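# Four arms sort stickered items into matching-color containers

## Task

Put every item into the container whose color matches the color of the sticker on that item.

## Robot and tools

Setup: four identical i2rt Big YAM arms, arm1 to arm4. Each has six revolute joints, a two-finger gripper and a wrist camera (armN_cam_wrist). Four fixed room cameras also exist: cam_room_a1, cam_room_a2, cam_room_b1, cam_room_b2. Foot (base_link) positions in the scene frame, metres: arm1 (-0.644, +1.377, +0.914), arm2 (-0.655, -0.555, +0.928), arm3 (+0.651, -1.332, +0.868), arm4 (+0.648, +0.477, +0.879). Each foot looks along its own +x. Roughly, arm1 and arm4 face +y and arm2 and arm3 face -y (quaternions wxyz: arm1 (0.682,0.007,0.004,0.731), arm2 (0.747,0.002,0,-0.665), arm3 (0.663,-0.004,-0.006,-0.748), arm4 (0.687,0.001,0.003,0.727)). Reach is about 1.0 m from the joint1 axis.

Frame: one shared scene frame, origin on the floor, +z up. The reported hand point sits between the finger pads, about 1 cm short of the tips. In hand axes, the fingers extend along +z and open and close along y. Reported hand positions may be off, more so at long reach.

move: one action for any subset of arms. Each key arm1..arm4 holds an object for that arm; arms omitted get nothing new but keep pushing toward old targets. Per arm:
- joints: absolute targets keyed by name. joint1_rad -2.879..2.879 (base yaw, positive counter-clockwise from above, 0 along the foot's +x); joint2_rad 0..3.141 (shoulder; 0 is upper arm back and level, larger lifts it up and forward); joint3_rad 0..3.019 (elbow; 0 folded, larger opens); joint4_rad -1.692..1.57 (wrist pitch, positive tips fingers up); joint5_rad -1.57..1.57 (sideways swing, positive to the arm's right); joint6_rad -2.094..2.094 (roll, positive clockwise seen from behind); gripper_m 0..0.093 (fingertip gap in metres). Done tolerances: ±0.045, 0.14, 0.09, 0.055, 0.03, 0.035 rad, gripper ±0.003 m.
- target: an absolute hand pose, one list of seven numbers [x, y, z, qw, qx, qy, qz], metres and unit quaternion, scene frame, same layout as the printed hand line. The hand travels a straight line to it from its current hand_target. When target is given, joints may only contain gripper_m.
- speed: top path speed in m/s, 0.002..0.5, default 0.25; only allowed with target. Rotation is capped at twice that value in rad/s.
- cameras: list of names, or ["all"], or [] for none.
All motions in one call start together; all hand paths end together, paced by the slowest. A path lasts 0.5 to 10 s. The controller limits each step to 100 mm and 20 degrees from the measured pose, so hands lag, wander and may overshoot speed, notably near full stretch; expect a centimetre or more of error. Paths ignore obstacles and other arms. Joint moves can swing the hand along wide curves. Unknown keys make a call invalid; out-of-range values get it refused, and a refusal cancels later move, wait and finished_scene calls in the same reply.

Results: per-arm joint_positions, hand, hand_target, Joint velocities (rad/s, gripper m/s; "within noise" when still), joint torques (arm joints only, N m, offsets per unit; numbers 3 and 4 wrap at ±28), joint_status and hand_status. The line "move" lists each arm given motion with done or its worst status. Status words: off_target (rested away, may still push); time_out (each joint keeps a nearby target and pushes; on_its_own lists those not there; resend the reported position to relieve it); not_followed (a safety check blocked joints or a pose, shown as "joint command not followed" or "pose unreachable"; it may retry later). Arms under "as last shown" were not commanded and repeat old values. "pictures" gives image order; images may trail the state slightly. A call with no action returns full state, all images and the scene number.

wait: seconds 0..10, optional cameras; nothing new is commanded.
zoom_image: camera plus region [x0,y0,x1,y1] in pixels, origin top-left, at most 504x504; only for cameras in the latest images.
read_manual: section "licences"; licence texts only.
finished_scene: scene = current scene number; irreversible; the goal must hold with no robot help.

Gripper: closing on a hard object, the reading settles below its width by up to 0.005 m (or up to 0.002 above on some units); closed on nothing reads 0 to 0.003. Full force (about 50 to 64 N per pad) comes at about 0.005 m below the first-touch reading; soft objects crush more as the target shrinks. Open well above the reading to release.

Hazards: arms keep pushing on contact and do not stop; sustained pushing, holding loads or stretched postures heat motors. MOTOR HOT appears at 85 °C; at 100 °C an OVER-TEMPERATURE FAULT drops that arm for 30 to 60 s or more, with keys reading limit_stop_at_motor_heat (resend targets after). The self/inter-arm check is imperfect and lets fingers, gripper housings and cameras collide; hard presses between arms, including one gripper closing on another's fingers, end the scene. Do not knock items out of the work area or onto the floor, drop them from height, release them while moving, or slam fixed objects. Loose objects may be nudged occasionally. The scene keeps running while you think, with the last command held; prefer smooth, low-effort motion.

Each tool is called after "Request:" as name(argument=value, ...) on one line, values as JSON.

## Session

Request:
move()

Scene clock: 0.00 s.
Joint torques (N m): no reading
Motor temperatures (°C): arm1=[21 23 27 23 21 21 21] | arm2=[23 24 26 22 22 20 23] | arm3=[24 23 23 23 24 23 23] | arm4=[22 22 24 22 24 21 24]
Heat: arm1: hottest joint3_rad 27 °C; arm2: hottest joint3_rad 26 °C; arm3: hottest joint1_rad 24 °C; arm4: hottest joint3_rad 24 °C.
Joint velocities: within noise
arm1.joint_positions: joint1_rad=-0.168 joint2_rad=+0.560 joint3_rad=+1.361 joint4_rad=-1.410 joint5_rad=+0.240 joint6_rad=+0.692 gripper_m=+0.09396
arm1.joint_status: not commanded
arm1.hand: x=-0.5739 y=+1.5732 z=+1.4376 quat_wxyz=(-0.303, +0.280, -0.837, -0.359) (m; scene frame)
arm1.hand_target: x=-0.5739 y=+1.5706 z=+1.4504 quat_wxyz=(-0.308, +0.276, -0.832, -0.370) (m; scene frame)
arm1.hand_status: not commanded
arm2.joint_positions: joint1_rad=+0.198 joint2_rad=+0.483 joint3_rad=+1.641 joint4_rad=-1.210 joint5_rad=-0.086 joint6_rad=-0.484 gripper_m=+0.09396
arm2.joint_status: not commanded
arm2.hand: x=-0.6060 y=-0.6654 z=+1.6315 quat_wxyz=(-0.468, -0.246, -0.683, +0.505) (m; scene frame)
arm2.hand_target: x=-0.6080 y=-0.6596 z=+1.6377 quat_wxyz=(-0.472, -0.243, -0.677, +0.510) (m; scene frame)
arm2.hand_status: not commanded
arm3.joint_positions: joint1_rad=+0.130 joint2_rad=+0.645 joint3_rad=+1.695 joint4_rad=-1.138 joint5_rad=+0.075 joint6_rad=+0.392 gripper_m=+0.09396
arm3.joint_status: not commanded
arm3.hand: x=+0.6384 y=-1.5186 z=+1.5920 quat_wxyz=(-0.552, -0.621, -0.389, +0.398) (m; scene frame)
arm3.hand_target: x=+0.6384 y=-1.5137 z=+1.6002 quat_wxyz=(-0.558, -0.615, -0.384, +0.402) (m; scene frame)
arm3.hand_status: not commanded
arm4.joint_positions: joint1_rad=+0.147 joint2_rad=+0.437 joint3_rad=+1.709 joint4_rad=-1.566 joint5_rad=+0.245 joint6_rad=+0.670 gripper_m=+0.09396
arm4.joint_status: not commanded
arm4.hand: x=+0.6821 y=+0.5397 z=+1.5256 quat_wxyz=(-0.292, +0.355, -0.719, -0.522) (m; scene frame)
arm4.hand_target: x=+0.6830 y=+0.5357 z=+1.5308 quat_wxyz=(-0.294, +0.352, -0.714, -0.529) (m; scene frame)
arm4.hand_status: not commanded
pictures: arm1_cam_wrist, arm2_cam_wrist, arm3_cam_wrist, arm4_cam_wrist, cam_room_a1, cam_room_a2, cam_room_b1, cam_room_b2
Images, in order (width x height): arm1_cam_wrist 672x504, arm2_cam_wrist 672x504, arm3_cam_wrist 672x504, arm4_cam_wrist 672x504, cam_room_a1 672x504, cam_room_a2 672x504, cam_room_b1 672x504, cam_room_b2 672x504.

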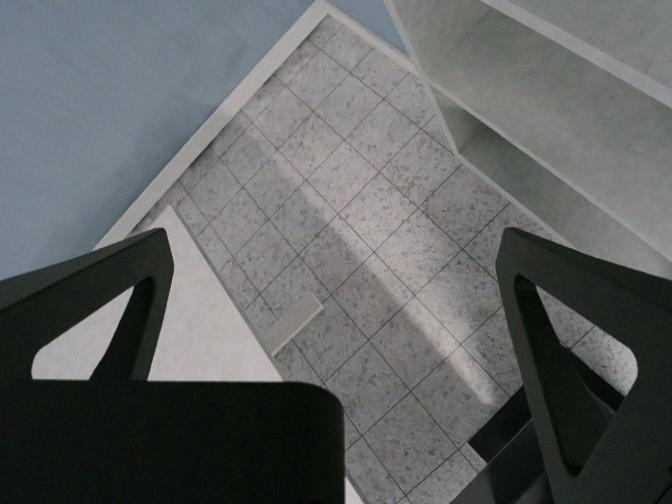

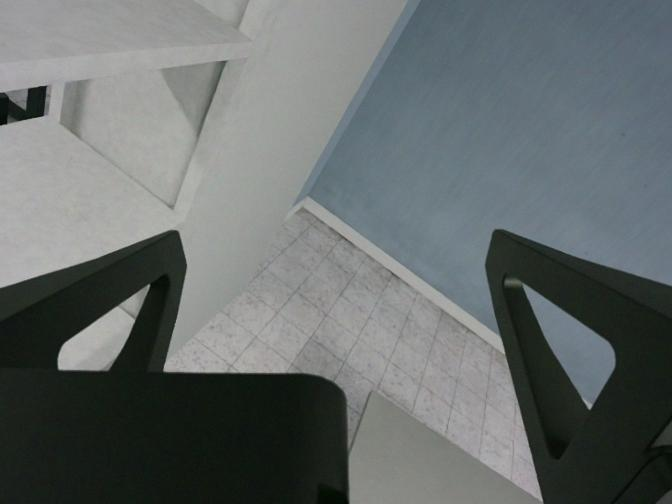

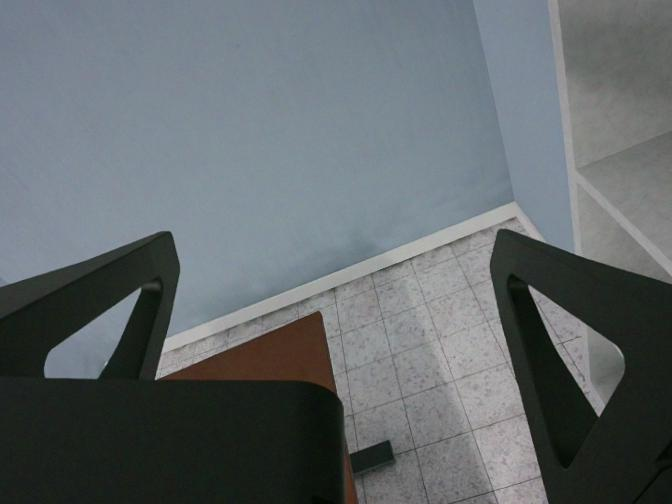

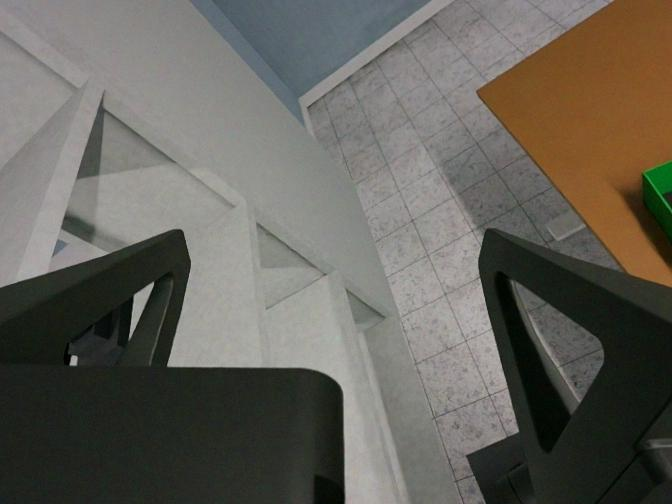

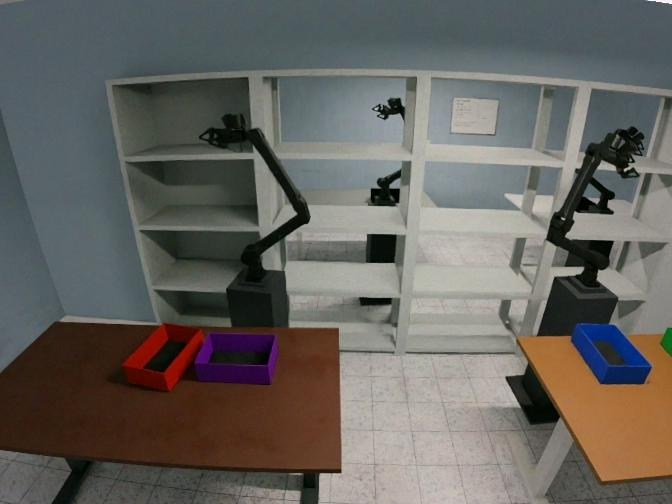

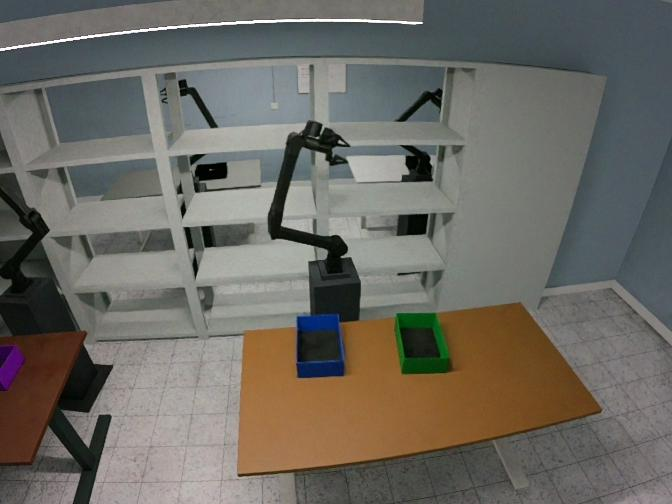

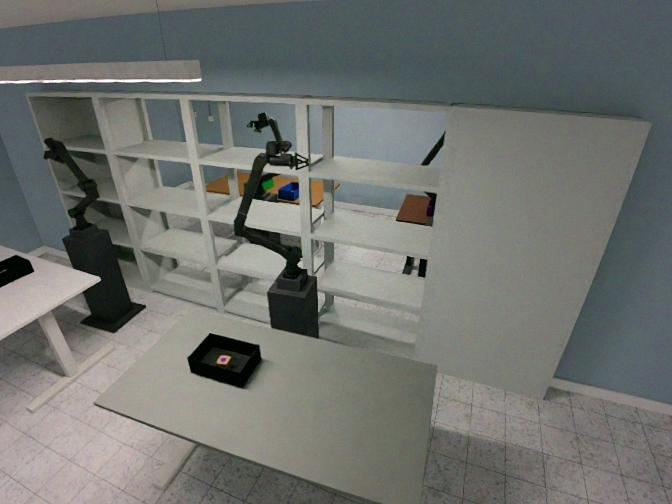

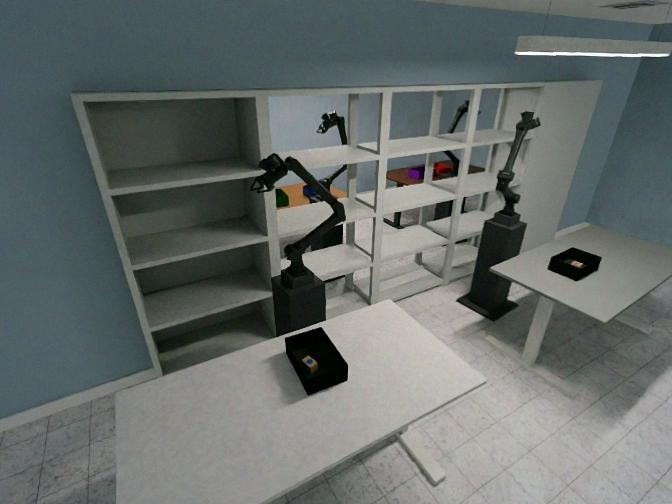

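Request:
zoom_image(camera="cam_room_b1", region=[170, 320, 290, 400])

Request:
zoom_image(camera="cam_room_b2", region=[270, 320, 370, 400])

Request:
zoom_image(camera="cam_room_a1", region=[100, 300, 300, 410])

Request:
zoom_image(camera="cam_room_a2", region=[270, 290, 470, 400])

Request:
move(arm1={"joints": {"joint1_rad": 1.75, "joint2_rad": 1.3, "joint3_rad": 1.624, "joint4_rad": -1.5, "joint5_rad": 0, "joint6_rad": 0}}, arm2={"joints": {"joint1_rad": -1.6, "joint2_rad": 1.3, "joint3_rad": 1.624, "joint4_rad": -1.5, "joint5_rad": 0, "joint6_rad": 0}}, arm3={"joints": {"joint1_rad": 1.6, "joint2_rad": 1.3, "joint3_rad": 1.624, "joint4_rad": -1.5, "joint5_rad": 0, "joint6_rad": 0}}, arm4={"joints": {"joint1_rad": -1.6, "joint2_rad": 1.3, "joint3_rad": 1.624, "joint4_rad": -1.5, "joint5_rad": 0, "joint6_rad": 0}}, cameras=["all"])

Scaled by 4.200.

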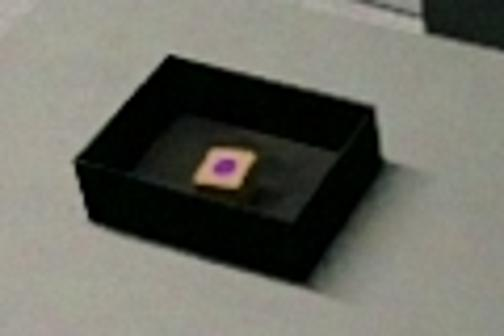

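Scaled by 5.040.

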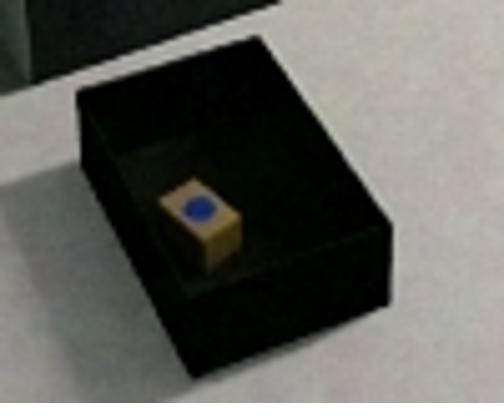

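Scaled by 2.520.

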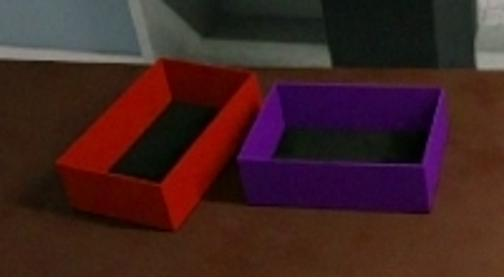

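Scaled by 2.520.

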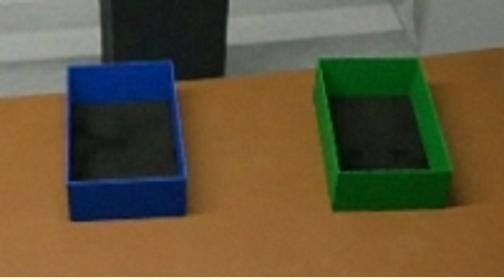

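Scene clock: 9.63 s.
Joint torques (N m): arm1=[-2.2 -7.71 13.18 0.61 0.09 -0.03] | arm2=[0.97 -12.34 11.66 0.95 -0.05 0.19] | arm3=[1.55 -10.7 10.21 0.46 0.12 -0.11] | arm4=[1.08 -11.93 10.47 0.69 0.07 -0.1]
Motor temperatures (°C): arm1=[21 23 29 23 21 21 21] | arm2=[23 24 27 22 22 20 23] | arm3=[24 23 24 23 24 23 23] | arm4=[22 22 25 22 24 21 24]
Heat: arm1: hottest joint3_rad 29 °C; arm2: hottest joint3_rad 27 °C; arm3: hottest joint1_rad 24 °C; arm4: hottest joint3_rad 25 °C.
move: arm1 done; arm2 done; arm3 done; arm4 done
Joint velocities: within noise
arm1.joint_positions: joint1_rad=+1.752 joint2_rad=+1.305 joint3_rad=+1.599 joint4_rad=-1.489 joint5_rad=-0.002 joint6_rad=+0.007 gripper_m=+0.09399
arm1.joint_status: all done
arm1.hand: x=-1.0680 y=+1.2667 z=+1.3142 quat_wxyz=(+0.023, +0.974, +0.119, -0.192) (m; scene frame)
arm1.hand_target: x=-1.0673 y=+1.2679 z=+1.3267 quat_wxyz=(+0.022, +0.972, +0.122, -0.202) (m; scene frame)
arm1.hand_status: not commanded
arm2.joint_positions: joint1_rad=-1.603 joint2_rad=+1.307 joint3_rad=+1.614 joint4_rad=-1.486 joint5_rad=+0.001 joint6_rad=-0.013 gripper_m=+0.09397
arm2.joint_status: all done
arm2.hand: x=-1.1018 y=-0.5939 z=+1.3270 quat_wxyz=(-0.005, -0.980, -0.048, +0.193) (m; scene frame)
arm2.hand_target: x=-1.0976 y=-0.5949 z=+1.3335 quat_wxyz=(-0.007, -0.980, -0.043, +0.195) (m; scene frame)
arm2.hand_status: not commanded
arm3.joint_positions: joint1_rad=+1.595 joint2_rad=+1.296 joint3_rad=+1.609 joint4_rad=-1.493 joint5_rad=-0.003 joint6_rad=+0.006 gripper_m=+0.09398
arm3.joint_status: all done
arm3.hand: x=+1.0908 y=-1.3687 z=+1.2704 quat_wxyz=(-0.195, -0.049, -0.979, +0.014) (m; scene frame)
arm3.hand_target: x=+1.0921 y=-1.3671 z=+1.2749 quat_wxyz=(-0.197, -0.044, -0.979, +0.016) (m; scene frame)
arm3.hand_status: not commanded
arm4.joint_positions: joint1_rad=-1.604 joint2_rad=+1.308 joint3_rad=+1.598 joint4_rad=-1.501 joint5_rad=+0.000 joint6_rad=+0.014 gripper_m=+0.09398
arm4.joint_status: all done
arm4.hand: x=+1.0921 y=+0.4884 z=+1.2676 quat_wxyz=(-0.176, +0.005, -0.984, -0.002) (m; scene frame)
arm4.hand_target: x=+1.0931 y=+0.4904 z=+1.2832 quat_wxyz=(-0.194, +0.014, -0.981, -0.001) (m; scene frame)
arm4.hand_status: not commanded
pictures: arm1_cam_wrist, arm2_cam_wrist, arm3_cam_wrist, arm4_cam_wrist, cam_room_a1, cam_room_a2, cam_room_b1, cam_room_b2
Images, in order (width x height): arm1_cam_wrist 672x504, arm2_cam_wrist 672x504, arm3_cam_wrist 672x504, arm4_cam_wrist 672x504, cam_room_a1 672x504, cam_room_a2 672x504, cam_room_b1 672x504, cam_room_b2 672x504.

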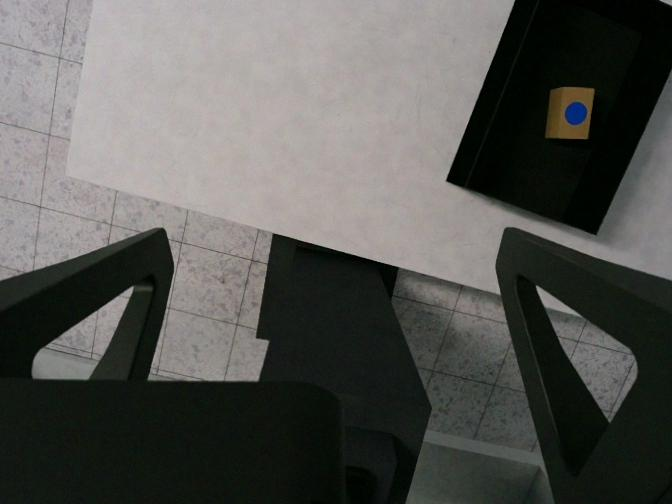

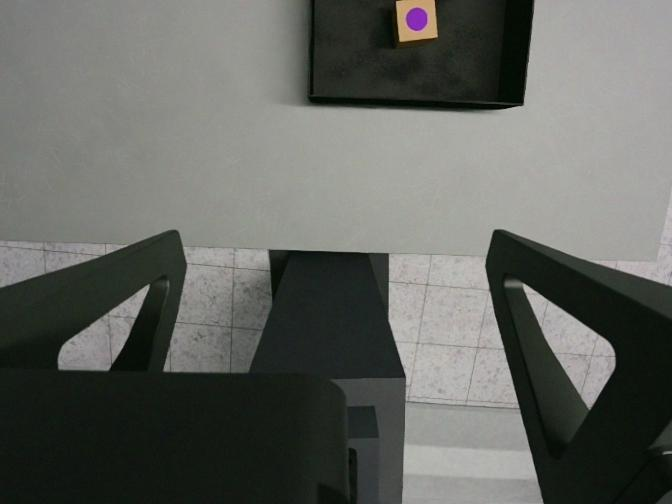

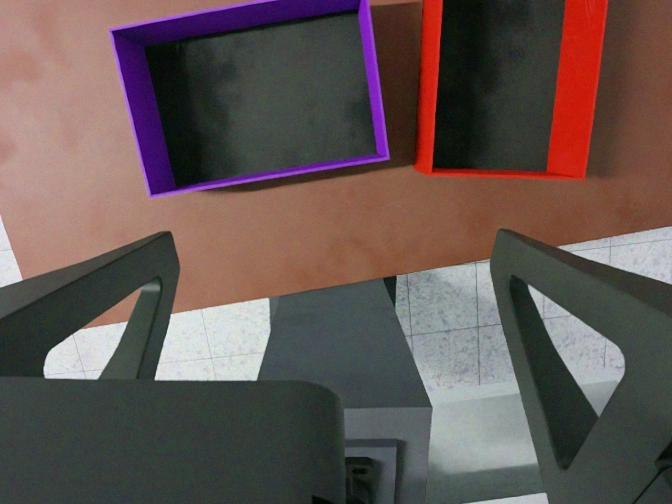

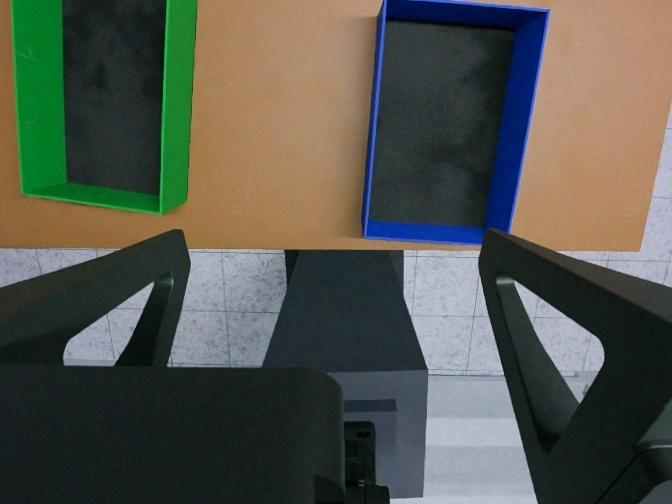

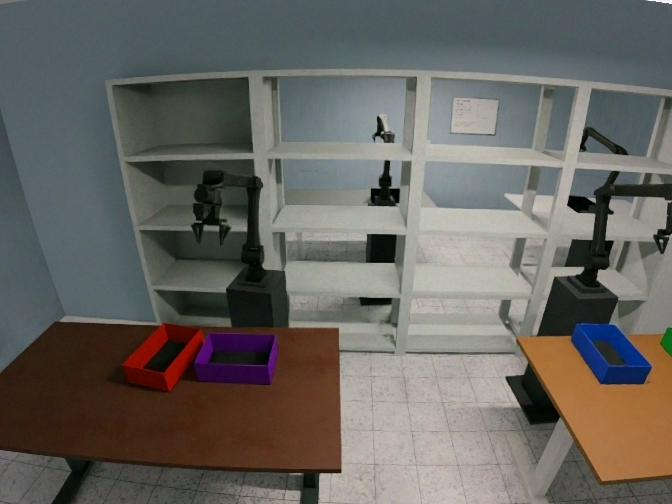

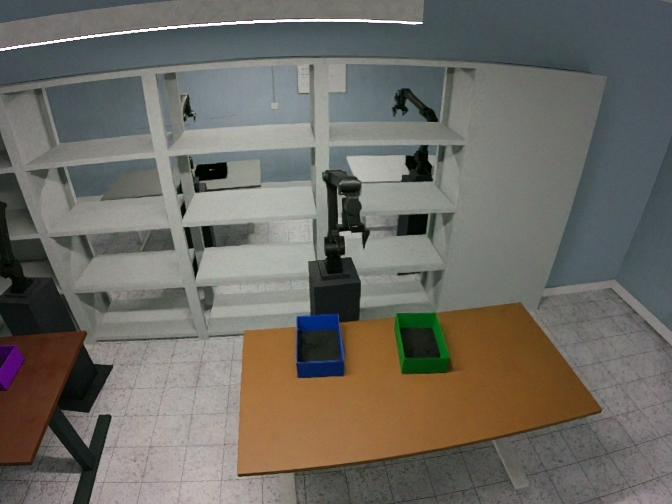

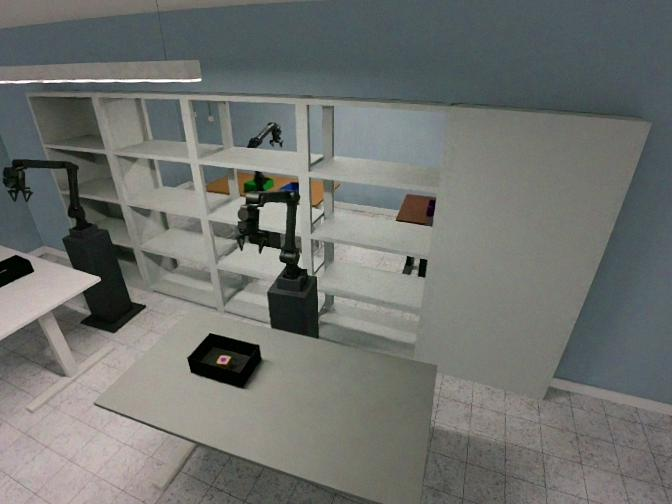

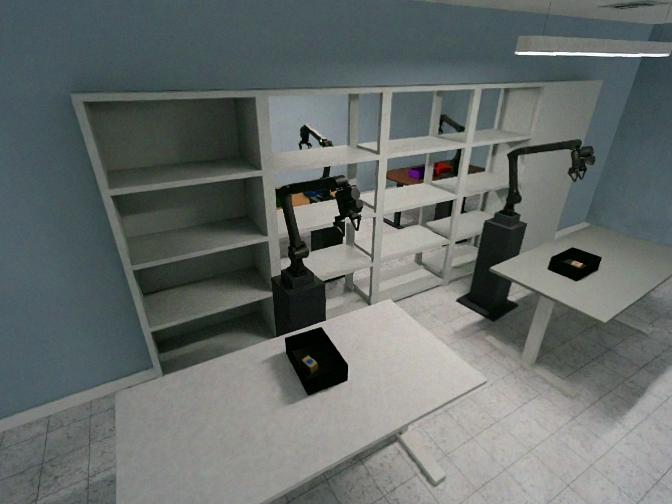

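Request:
zoom_image(camera="arm1_cam_wrist", region=[430, 0, 672, 240])

Request:
zoom_image(camera="arm2_cam_wrist", region=[300, 0, 550, 120])

Scaled by 2.083.

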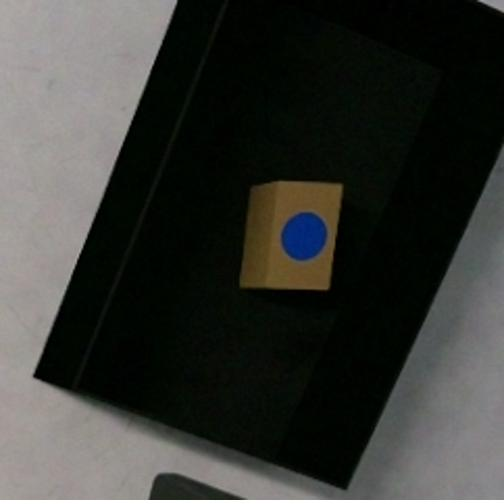

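Scaled by 2.016.

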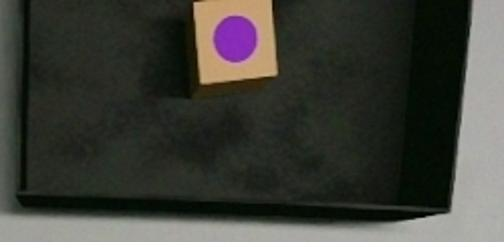

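Request:
move(arm1={"target": [-1.213, 1.558, 0.95, 0, -0.9962, -0.0872, 0], "joints": {"gripper_m": 0.07}}, arm2={"target": [-1.2975, -0.5076, 0.95, 0, -0.9942, -0.108, 0], "joints": {"gripper_m": 0.085}}, arm3={"joints": {"joint1_rad": -1.987, "joint2_rad": 0.8, "joint3_rad": 1.15, "joint4_rad": -1.2, "gripper_m": 0.09}}, arm4={"joints": {"joint1_rad": 0.902, "joint2_rad": 0.8, "joint3_rad": 1.15, "joint4_rad": -1.2, "gripper_m": 0.09}}, cameras=["arm1_cam_wrist", "arm2_cam_wrist"])

Scene clock: 102.93 s.
Joint torques (N m): arm1=[-1.67 -16.85 14.01 0.53 0.01 -0.05] | arm2=[0.09 -22.24 13.98 0.4 0.09 -0.07] | arm3=[0.67 -4.37 9.05 1.62 -0.09 -0.1] | arm4=[1.08 -3.19 9.02 1.55 0.11 -0.06]
Motor temperatures (°C): arm1=[21 24 35 23 21 21 21] | arm2=[23 26 32 22 22 20 23] | arm3=[24 24 29 23 24 23 23] | arm4=[22 24 33 22 24 21 24]
Heat: arm1: hottest joint3_rad 35 °C; arm2: hottest joint3_rad 32 °C; arm3: hottest joint3_rad 29 °C; arm4: hottest joint3_rad 33 °C.
move: arm1 off_target; arm2 off_target; arm3 done; arm4 done
Joint velocities: within noise
arm1.joint_positions: joint1_rad=+1.197 joint2_rad=+2.043 joint3_rad=+1.551 joint4_rad=-1.154 joint5_rad=+0.002 joint6_rad=-0.472 gripper_m=+0.07007
arm1.joint_status: all done
arm1.hand: x=-1.1891 y=+1.5499 z=+0.9318 quat_wxyz=(+0.012, +0.996, +0.083, +0.028) (m; scene frame)
arm1.hand_target: x=-1.2118 y=+1.5576 z=+0.9508 quat_wxyz=(+0.000, +0.996, +0.087, +0.000) (m; scene frame)
arm1.hand_status: off_target (0.031 m and 3.5 deg from the pose sent, 0.488 m and 22.7 deg at the start)
arm2.joint_positions: joint1_rad=-1.755 joint2_rad=+2.137 joint3_rad=+1.729 joint4_rad=-1.193 joint5_rad=-0.006 joint6_rad=-0.275 gripper_m=+0.08510
arm2.joint_status: all done
arm2.hand: x=-1.2790 y=-0.5138 z=+0.9414 quat_wxyz=(-0.004, -0.994, -0.104, -0.015) (m; scene frame)
arm2.hand_target: x=-1.2966 y=-0.5075 z=+0.9503 quat_wxyz=(+0.000, -0.994, -0.108, +0.000) (m; scene frame)
arm2.hand_status: off_target (0.021 m and 1.9 deg from the pose sent, 0.434 m and 23.3 deg at the start)
arm3.joint_positions: joint1_rad=-1.977 joint2_rad=+0.809 joint3_rad=+1.153 joint4_rad=-1.207 joint5_rad=+0.002 joint6_rad=+0.004 gripper_m=+0.09007
arm3.joint_status: all done
arm3.hand: x=+0.3653 y=-1.1593 z=+1.2563 quat_wxyz=(+0.084, -0.906, +0.249, +0.332) (m; scene frame)
arm3.hand_target: x=+0.3678 y=-1.1575 z=+1.2589 quat_wxyz=(+0.087, -0.903, +0.250, +0.338) (m; scene frame)
arm3.hand_status: not commanded
arm4.joint_positions: joint1_rad=+0.901 joint2_rad=+0.801 joint3_rad=+1.147 joint4_rad=-1.212 joint5_rad=-0.002 joint6_rad=+0.012 gripper_m=+0.09011
arm4.joint_status: all done
arm4.hand: x=+0.3826 y=+0.6671 z=+1.2699 quat_wxyz=(-0.099, +0.892, -0.290, -0.331) (m; scene frame)
arm4.hand_target: x=+0.3806 y=+0.6682 z=+1.2738 quat_wxyz=(-0.104, +0.892, -0.283, -0.338) (m; scene frame)
arm4.hand_status: not commanded
pictures: arm1_cam_wrist, arm2_cam_wrist
Images, in order (width x height): arm1_cam_wrist 672x504, arm2_cam_wrist 672x504.

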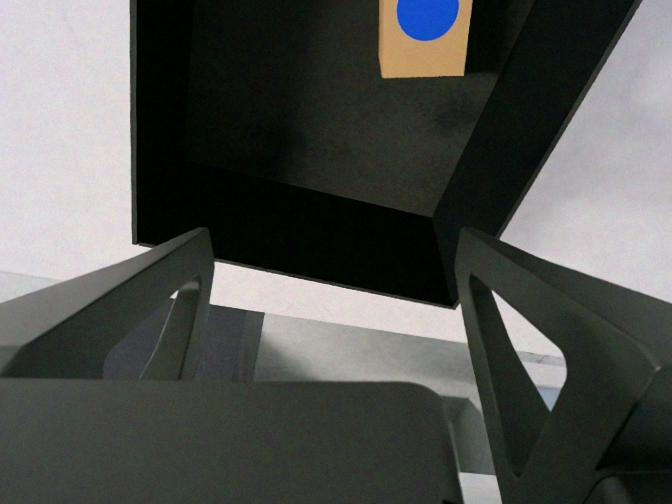

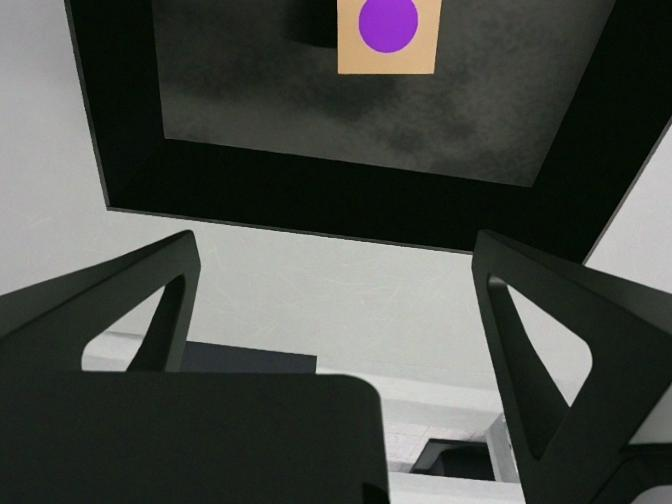

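Request:
move(arm1={"target": [-1.243, 1.583, 0.86, 0, -0.9945, -0.1045, 0], "speed": 0.2}, arm2={"target": [-1.335, -0.493, 0.865, 0, -0.9942, -0.108, 0], "speed": 0.2}, cameras=["arm1_cam_wrist", "arm2_cam_wrist"])

Scene clock: 130.13 s.
Joint torques (N m): arm1=[-2.49 -18.84 13.15 0.7 0.03 -0.11] | arm2=[0.15 -24.06 13.38 0.9 0.09 -0.09] | arm3=[0.62 -4.37 9.03 1.55 -0.09 -0.1] | arm4=[0.79 -3.25 9.03 1.54 0.15 -0.11]
Motor temperatures (°C): arm1=[21 24 36 23 21 21 21] | arm2=[23 26 36 22 22 20 23] | arm3=[24 24 28 23 24 23 23] | arm4=[22 23 34 22 24 21 24]
Heat: arm1: hottest joint3_rad 36 °C; arm2: hottest joint3_rad 36 °C; arm3: hottest joint3_rad 28 °C; arm4: hottest joint3_rad 34 °C.
move: arm1 off_target; arm2 off_target
Joint velocities: within noise
arm1.joint_positions: joint1_rad=+1.180 joint2_rad=+2.248 joint3_rad=+1.638 joint4_rad=-1.045 joint5_rad=+0.002 joint6_rad=-0.530 gripper_m=+0.07007
arm1.joint_status: not commanded
arm1.hand: x=-1.2179 y=+1.5696 z=+0.8406 quat_wxyz=(+0.014, +0.994, +0.104, +0.031) (m; scene frame)
arm1.hand_target: x=-1.2417 y=+1.5827 z=+0.8611 quat_wxyz=(+0.000, +0.995, +0.104, +0.000) (m; scene frame)
arm1.hand_status: off_target (0.034 m and 3.9 deg from the pose sent, 0.096 m and 4.3 deg at the start)
arm2.joint_positions: joint1_rad=-1.772 joint2_rad=+2.337 joint3_rad=+1.856 joint4_rad=-1.130 joint5_rad=-0.006 joint6_rad=-0.292 gripper_m=+0.08510
arm2.joint_status: not commanded
arm2.hand: x=-1.3146 y=-0.5003 z=+0.8587 quat_wxyz=(-0.005, -0.994, -0.104, -0.020) (m; scene frame)
arm2.hand_target: x=-1.3341 y=-0.4931 z=+0.8657 quat_wxyz=(+0.000, -0.994, -0.108, +0.000) (m; scene frame)
arm2.hand_status: off_target (0.023 m and 2.5 deg from the pose sent, 0.097 m and 1.9 deg at the start)
arm3, arm4: as last shown
pictures: arm1_cam_wrist, arm2_cam_wrist
Images, in order (width x height): arm1_cam_wrist 672x504, arm2_cam_wrist 672x504.

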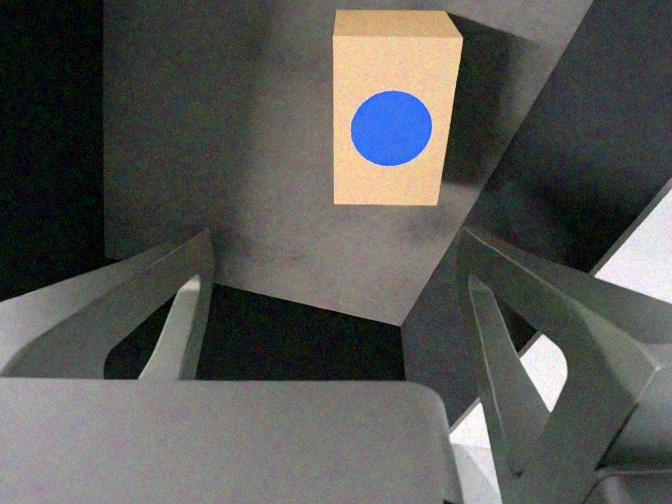

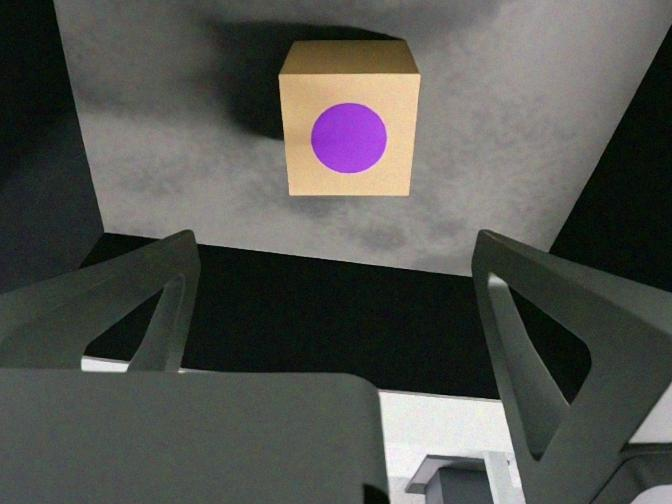

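Request:
move(arm1={"target": [-1.267, 1.593, 0.797, 0, -0.9945, -0.1045, 0], "speed": 0.15}, arm2={"target": [-1.3515, -0.4915, 0.787, 0, -0.9942, -0.108, 0], "speed": 0.15}, cameras=["arm1_cam_wrist", "arm2_cam_wrist"])

Scene clock: 145.70 s.
Joint torques (N m): arm1=[-2.84 -19.78 12.67 0.72 0.03 -0.06] | arm2=[0.03 -24.7 12.93 0.98 0.09 -0.08] | arm3=[0.62 -4.37 9.02 1.59 -0.08 -0.09] | arm4=[1.08 -3.08 9.05 1.55 0.13 -0.07]
Motor temperatures (°C): arm1=[21 25 36 23 21 21 21] | arm2=[23 26 35 22 22 20 23] | arm3=[24 24 28 23 24 23 23] | arm4=[22 22 35 22 24 21 24]
Heat: arm1: hottest joint3_rad 36 °C; arm2: hottest joint3_rad 35 °C; arm3: hottest joint3_rad 28 °C; arm4: hottest joint3_rad 35 °C.
move: arm1 off_target; arm2 off_target
Joint velocities: within noise
arm1.joint_positions: joint1_rad=+1.180 joint2_rad=+2.395 joint3_rad=+1.742 joint4_rad=-0.993 joint5_rad=+0.002 joint6_rad=-0.533 gripper_m=+0.07007
arm1.joint_status: not commanded
arm1.hand: x=-1.2437 y=+1.5781 z=+0.7824 quat_wxyz=(+0.013, +0.994, +0.105, +0.027) (m; scene frame)
arm1.hand_target: x=-1.2657 y=+1.5928 z=+0.7980 quat_wxyz=(+0.000, +0.995, +0.104, +0.000) (m; scene frame)
arm1.hand_status: off_target (0.031 m and 3.4 deg from the pose sent, 0.070 m and 3.9 deg at the start)
arm2.joint_positions: joint1_rad=-1.772 joint2_rad=+2.490 joint3_rad=+1.937 joint4_rad=-1.055 joint5_rad=-0.006 joint6_rad=-0.292 gripper_m=+0.08510
arm2.joint_status: not commanded
arm2.hand: x=-1.3322 y=-0.4986 z=+0.7844 quat_wxyz=(-0.005, -0.994, -0.104, -0.019) (m; scene frame)
arm2.hand_target: x=-1.3506 y=-0.4916 z=+0.7876 quat_wxyz=(+0.000, -0.994, -0.108, +0.000) (m; scene frame)
arm2.hand_status: off_target (0.021 m and 2.3 deg from the pose sent, 0.081 m and 2.5 deg at the start)
arm3, arm4: as last shown
pictures: arm1_cam_wrist, arm2_cam_wrist
Images, in order (width x height): arm1_cam_wrist 672x504, arm2_cam_wrist 672x504.

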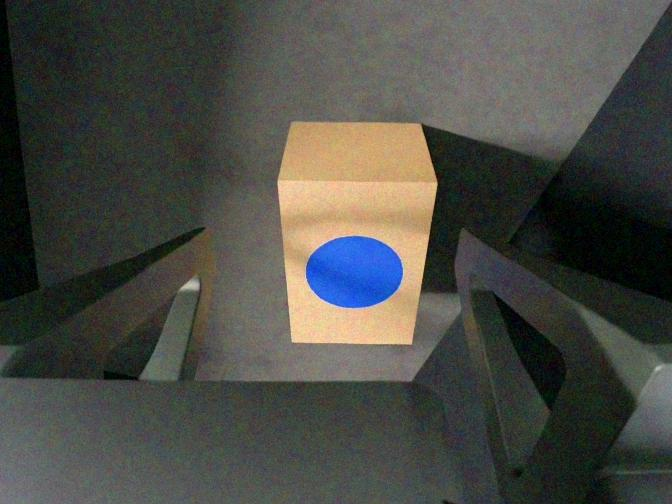

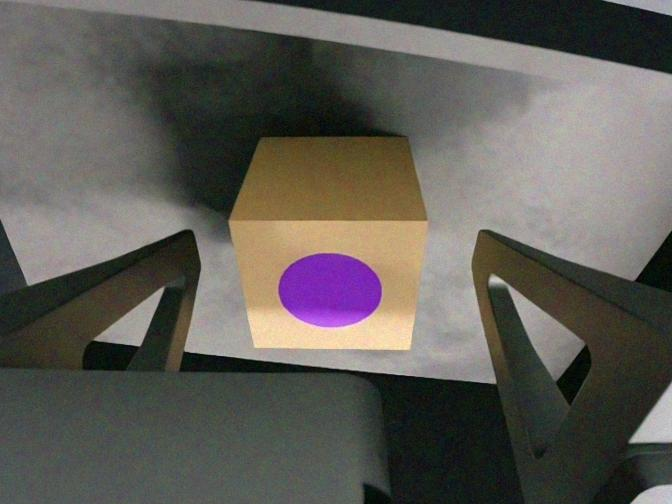

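Request:
move(arm1={"target": [-1.2494, 1.597, 0.766, 0, -0.9945, -0.1045, 0], "speed": 0.1}, arm2={"target": [-1.337, -0.4885, 0.756, 0, -0.9942, -0.108, 0], "speed": 0.1}, cameras=["arm1_cam_wrist", "arm2_cam_wrist"])

Scene clock: 184.23 s.
Joint torques (N m): arm1=[-2.26 -18.61 8.08 0.87 -0.01 -0.06] | arm2=[-0.09 -23.65 7.62 1.35 0.05 -0.08] | arm3=[0.67 -4.54 9.02 1.57 -0.08 -0.09] | arm4=[0.73 -3.14 9.07 1.54 0.13 -0.08]
Motor temperatures (°C): arm1=[21 27 36 23 21 21 21] | arm2=[23 30 37 22 22 20 23] | arm3=[24 23 28 23 24 23 23] | arm4=[22 22 35 22 24 21 24]
Heat: arm1: hottest joint3_rad 36 °C; arm2: hottest joint3_rad 37 °C; arm3: hottest joint3_rad 28 °C; arm4: hottest joint3_rad 35 °C.
move: arm1 off_target; arm2 off_target
Joint velocities: within noise
arm1.joint_positions: joint1_rad=+1.163 joint2_rad=+2.397 joint3_rad=+1.730 joint4_rad=-0.914 joint5_rad=+0.002 joint6_rad=-0.548 gripper_m=+0.07007
arm1.joint_status: not commanded
arm1.hand: x=-1.2528 y=+1.5928 z=+0.7770 quat_wxyz=(-0.001, +0.995, +0.104, -0.002) (m; scene frame)
arm1.hand_target: x=-1.2493 y=+1.5969 z=+0.7662 quat_wxyz=(+0.000, +0.995, +0.104, +0.000) (m; scene frame)
arm1.hand_status: off_target (0.012 m and 0.3 deg from the pose sent, 0.026 m and 3.4 deg at the start)
arm2.joint_positions: joint1_rad=-1.775 joint2_rad=+2.490 joint3_rad=+1.937 joint4_rad=-0.981 joint5_rad=-0.006 joint6_rad=-0.298 gripper_m=+0.08510
arm2.joint_status: not commanded
arm2.hand: x=-1.3503 y=-0.4949 z=+0.7844 quat_wxyz=(+0.002, -0.994, -0.105, +0.017) (m; scene frame)
arm2.hand_target: x=-1.3362 y=-0.4889 z=+0.7568 quat_wxyz=(+0.000, -0.994, -0.108, +0.000) (m; scene frame)
arm2.hand_status: off_target (0.032 m and 2.0 deg from the pose sent, 0.031 m and 2.3 deg at the start)
arm3, arm4: as last shown
pictures: arm1_cam_wrist, arm2_cam_wrist
Images, in order (width x height): arm1_cam_wrist 672x504, arm2_cam_wrist 672x504.

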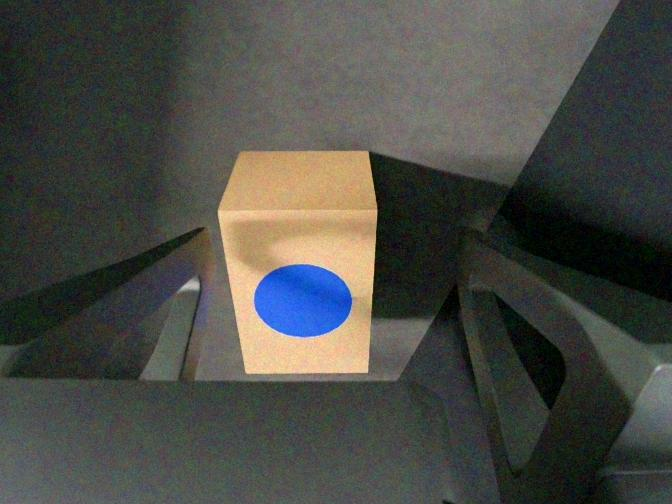

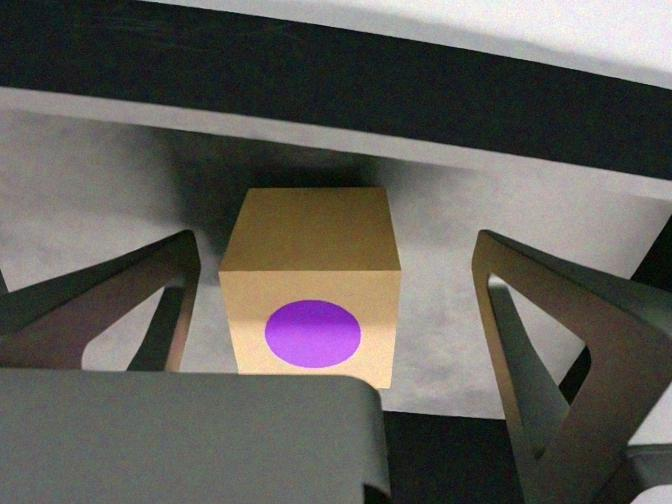

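Request:
move(arm1={"target": [-1.228, 1.586, 0.732, 0, -0.9945, -0.1045, 0], "speed": 0.1}, arm2={"target": [-1.318, -0.492, 0.730, 0, -0.9942, -0.108, 0], "speed": 0.1}, cameras=["arm1_cam_wrist", "arm2_cam_wrist"])

Scene clock: 205.63 s.
Joint torques (N m): arm1=[-1.9 -18.61 7.47 0.85 0.02 -0.04] | arm2=[0.15 -23.47 7.64 1.35 0.06 -0.07] | arm3=[0.5 -4.42 9.1 1.58 -0.08 -0.1] | arm4=[1.2 -3.08 9.02 1.52 0.13 -0.07]
Motor temperatures (°C): arm1=[21 28 35 23 21 21 21] | arm2=[23 30 34 22 22 20 23] | arm3=[24 23 28 23 24 23 23] | arm4=[22 22 35 22 24 21 24]
Heat: arm1: hottest joint3_rad 35 °C; arm2: hottest joint3_rad 34 °C; arm3: hottest joint3_rad 28 °C; arm4: hottest joint3_rad 35 °C.
move: arm1 done; arm2 off_target
Joint velocities: within noise
arm1.joint_positions: joint1_rad=+1.163 joint2_rad=+2.416 joint3_rad=+1.636 joint4_rad=-0.810 joint5_rad=+0.002 joint6_rad=-0.548 gripper_m=+0.07007
arm1.joint_status: not commanded
arm1.hand: x=-1.2278 y=+1.5839 z=+0.7379 quat_wxyz=(+0.001, +0.995, +0.104, +0.002) (m; scene frame)
arm1.hand_target: x=-1.2279 y=+1.5860 z=+0.7320 quat_wxyz=(+0.000, +0.995, +0.105, +0.000) (m; scene frame)
arm1.hand_status: done (0.006 m and 0.2 deg from the pose sent, 0.052 m and 0.3 deg at the start)
arm2.joint_positions: joint1_rad=-1.775 joint2_rad=+2.491 joint3_rad=+1.847 joint4_rad=-0.896 joint5_rad=-0.006 joint6_rad=-0.298 gripper_m=+0.08510
arm2.joint_status: not commanded
arm2.hand: x=-1.3295 y=-0.4966 z=+0.7556 quat_wxyz=(+0.001, -0.994, -0.105, +0.014) (m; scene frame)
arm2.hand_target: x=-1.3173 y=-0.4923 z=+0.7309 quat_wxyz=(+0.000, -0.994, -0.108, +0.000) (m; scene frame)
arm2.hand_status: off_target (0.028 m and 1.7 deg from the pose sent, 0.063 m and 2.0 deg at the start)
arm3, arm4: as last shown
pictures: arm1_cam_wrist, arm2_cam_wrist
Images, in order (width x height): arm1_cam_wrist 672x504, arm2_cam_wrist 672x504.

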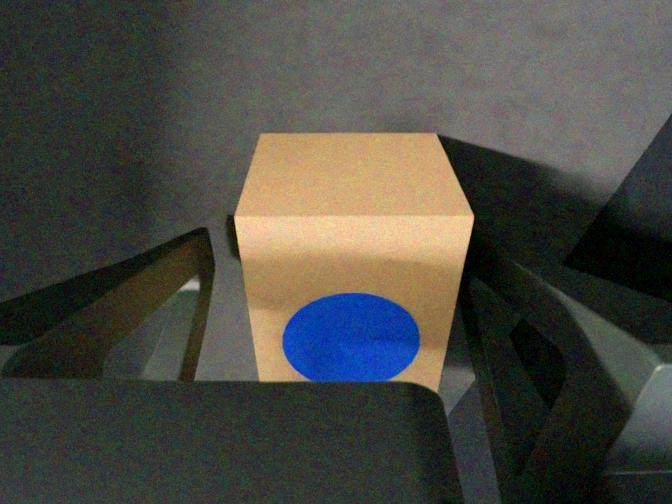

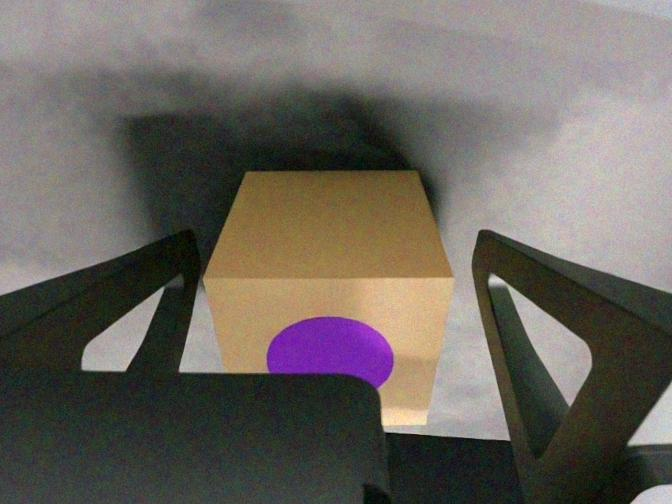

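Request:
move(arm1={"joints": {"gripper_m": 0.034}}, arm2={"joints": {"gripper_m": 0.042}})

Request:
move(arm1={"target": [-1.20, 1.575, 1.08, 0, -0.9945, -0.1045, 0], "speed": 0.25}, arm2={"target": [-1.28, -0.495, 1.08, 0, -0.9942, -0.108, 0], "speed": 0.25}, cameras=["arm1_cam_wrist", "arm2_cam_wrist"])

Scene clock: 214.83 s.
Joint torques (N m): arm1=[-2.2 -18.55 7.56 0.92 -0.01 0] | arm2=[0.09 -23.12 7.64 1.33 0.05 -0.05] | arm3=[0.56 -4.37 9.03 1.63 -0.08 -0.09] | arm4=[1.14 -3.43 8.95 1.63 0.13 -0.05]
Motor temperatures (°C): arm1=[21 28 34 23 21 21 21] | arm2=[23 30 33 22 22 20 23] | arm3=[24 23 28 23 24 23 23] | arm4=[22 22 35 22 24 21 24]
Heat: arm1: hottest joint3_rad 34 °C; arm2: hottest joint3_rad 33 °C; arm3: hottest joint3_rad 28 °C; arm4: hottest joint3_rad 35 °C.
move: arm1 off_target; arm2 off_target
Joint velocities: within noise
arm1.joint_positions: joint1_rad=+1.163 joint2_rad=+2.416 joint3_rad=+1.636 joint4_rad=-0.810 joint5_rad=+0.002 joint6_rad=-0.548 gripper_m=+0.04371
arm1.joint_status: gripper_m off_target (ended at +0.04374, target +0.03400)
arm1.hand: x=-1.2279 y=+1.5839 z=+0.7379 quat_wxyz=(+0.001, +0.995, +0.104, +0.002) (m; scene frame)
arm1.hand_target: x=-1.2279 y=+1.5859 z=+0.7320 quat_wxyz=(+0.000, +0.995, +0.105, +0.000) (m; scene frame)
arm1.hand_status: not commanded
arm2.joint_positions: joint1_rad=-1.775 joint2_rad=+2.491 joint3_rad=+1.847 joint4_rad=-0.896 joint5_rad=-0.006 joint6_rad=-0.298 gripper_m=+0.05299
arm2.joint_status: gripper_m off_target (ended at +0.05302, target +0.04200)
arm2.hand: x=-1.3297 y=-0.4966 z=+0.7556 quat_wxyz=(+0.002, -0.994, -0.106, +0.015) (m; scene frame)
arm2.hand_target: x=-1.3174 y=-0.4923 z=+0.7309 quat_wxyz=(+0.000, -0.994, -0.108, +0.000) (m; scene frame)
arm2.hand_status: not commanded
arm3, arm4: as last shown
pictures: none

Scene clock: 217.00 s.
Joint torques (N m): arm1=[-2.14 -16.79 14.34 -0.2 0.02 0.04] | arm2=[-0.21 -21.95 14.19 0.06 0.09 -0.08] | arm3=[0.56 -4.31 9.03 1.62 -0.09 -0.1] | arm4=[0.62 -3.02 9.03 1.46 0.13 -0.08]
Motor temperatures (°C): arm1=[21 28 34 23 21 21 21] | arm2=[23 30 33 22 22 20 23] | arm3=[24 23 28 23 24 23 23] | arm4=[22 22 35 22 24 21 24]
Heat: arm1: hottest joint3_rad 34 °C; arm2: hottest joint3_rad 33 °C; arm3: hottest joint3_rad 28 °C; arm4: hottest joint3_rad 35 °C.
move: arm1 off_target; arm2 off_target
Joint velocities: within noise
arm1.joint_positions: joint1_rad=+1.163 joint2_rad=+1.930 joint3_rad=+1.734 joint4_rad=-1.426 joint5_rad=+0.002 joint6_rad=-0.548 gripper_m=+0.04372
arm1.joint_status: not commanded
arm1.hand: x=-1.1887 y=+1.5710 z=+1.0623 quat_wxyz=(+0.008, +0.994, +0.104, +0.016) (m; scene frame)
arm1.hand_target: x=-1.1993 y=+1.5747 z=+1.0800 quat_wxyz=(+0.000, +0.995, +0.105, +0.000) (m; scene frame)
arm1.hand_status: off_target (0.021 m and 2.0 deg from the pose sent, 0.343 m and 0.2 deg at the start)
arm2.joint_positions: joint1_rad=-1.775 joint2_rad=+2.012 joint3_rad=+1.862 joint4_rad=-1.445 joint5_rad=-0.006 joint6_rad=-0.298 gripper_m=+0.05299
arm2.joint_status: not commanded
arm2.hand: x=-1.2694 y=-0.5027 z=+1.0662 quat_wxyz=(-0.004, -0.994, -0.105, -0.013) (m; scene frame)
arm2.hand_target: x=-1.2794 y=-0.4950 z=+1.0800 quat_wxyz=(+0.000, -0.994, -0.108, +0.000) (m; scene frame)
arm2.hand_status: off_target (0.019 m and 1.5 deg from the pose sent, 0.328 m and 1.7 deg at the start)
arm3, arm4: as last shown
pictures: arm1_cam_wrist, arm2_cam_wrist
Images, in order (width x height): arm1_cam_wrist 672x504, arm2_cam_wrist 672x504.

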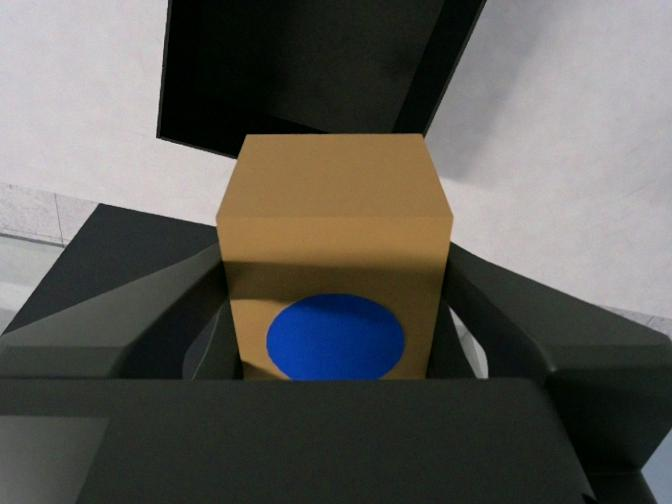

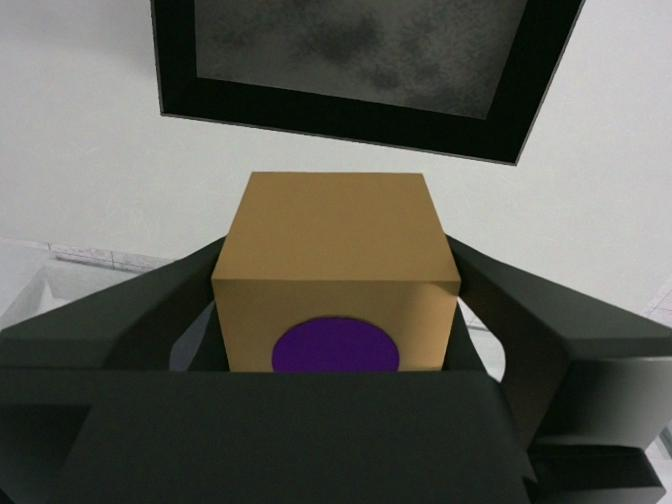

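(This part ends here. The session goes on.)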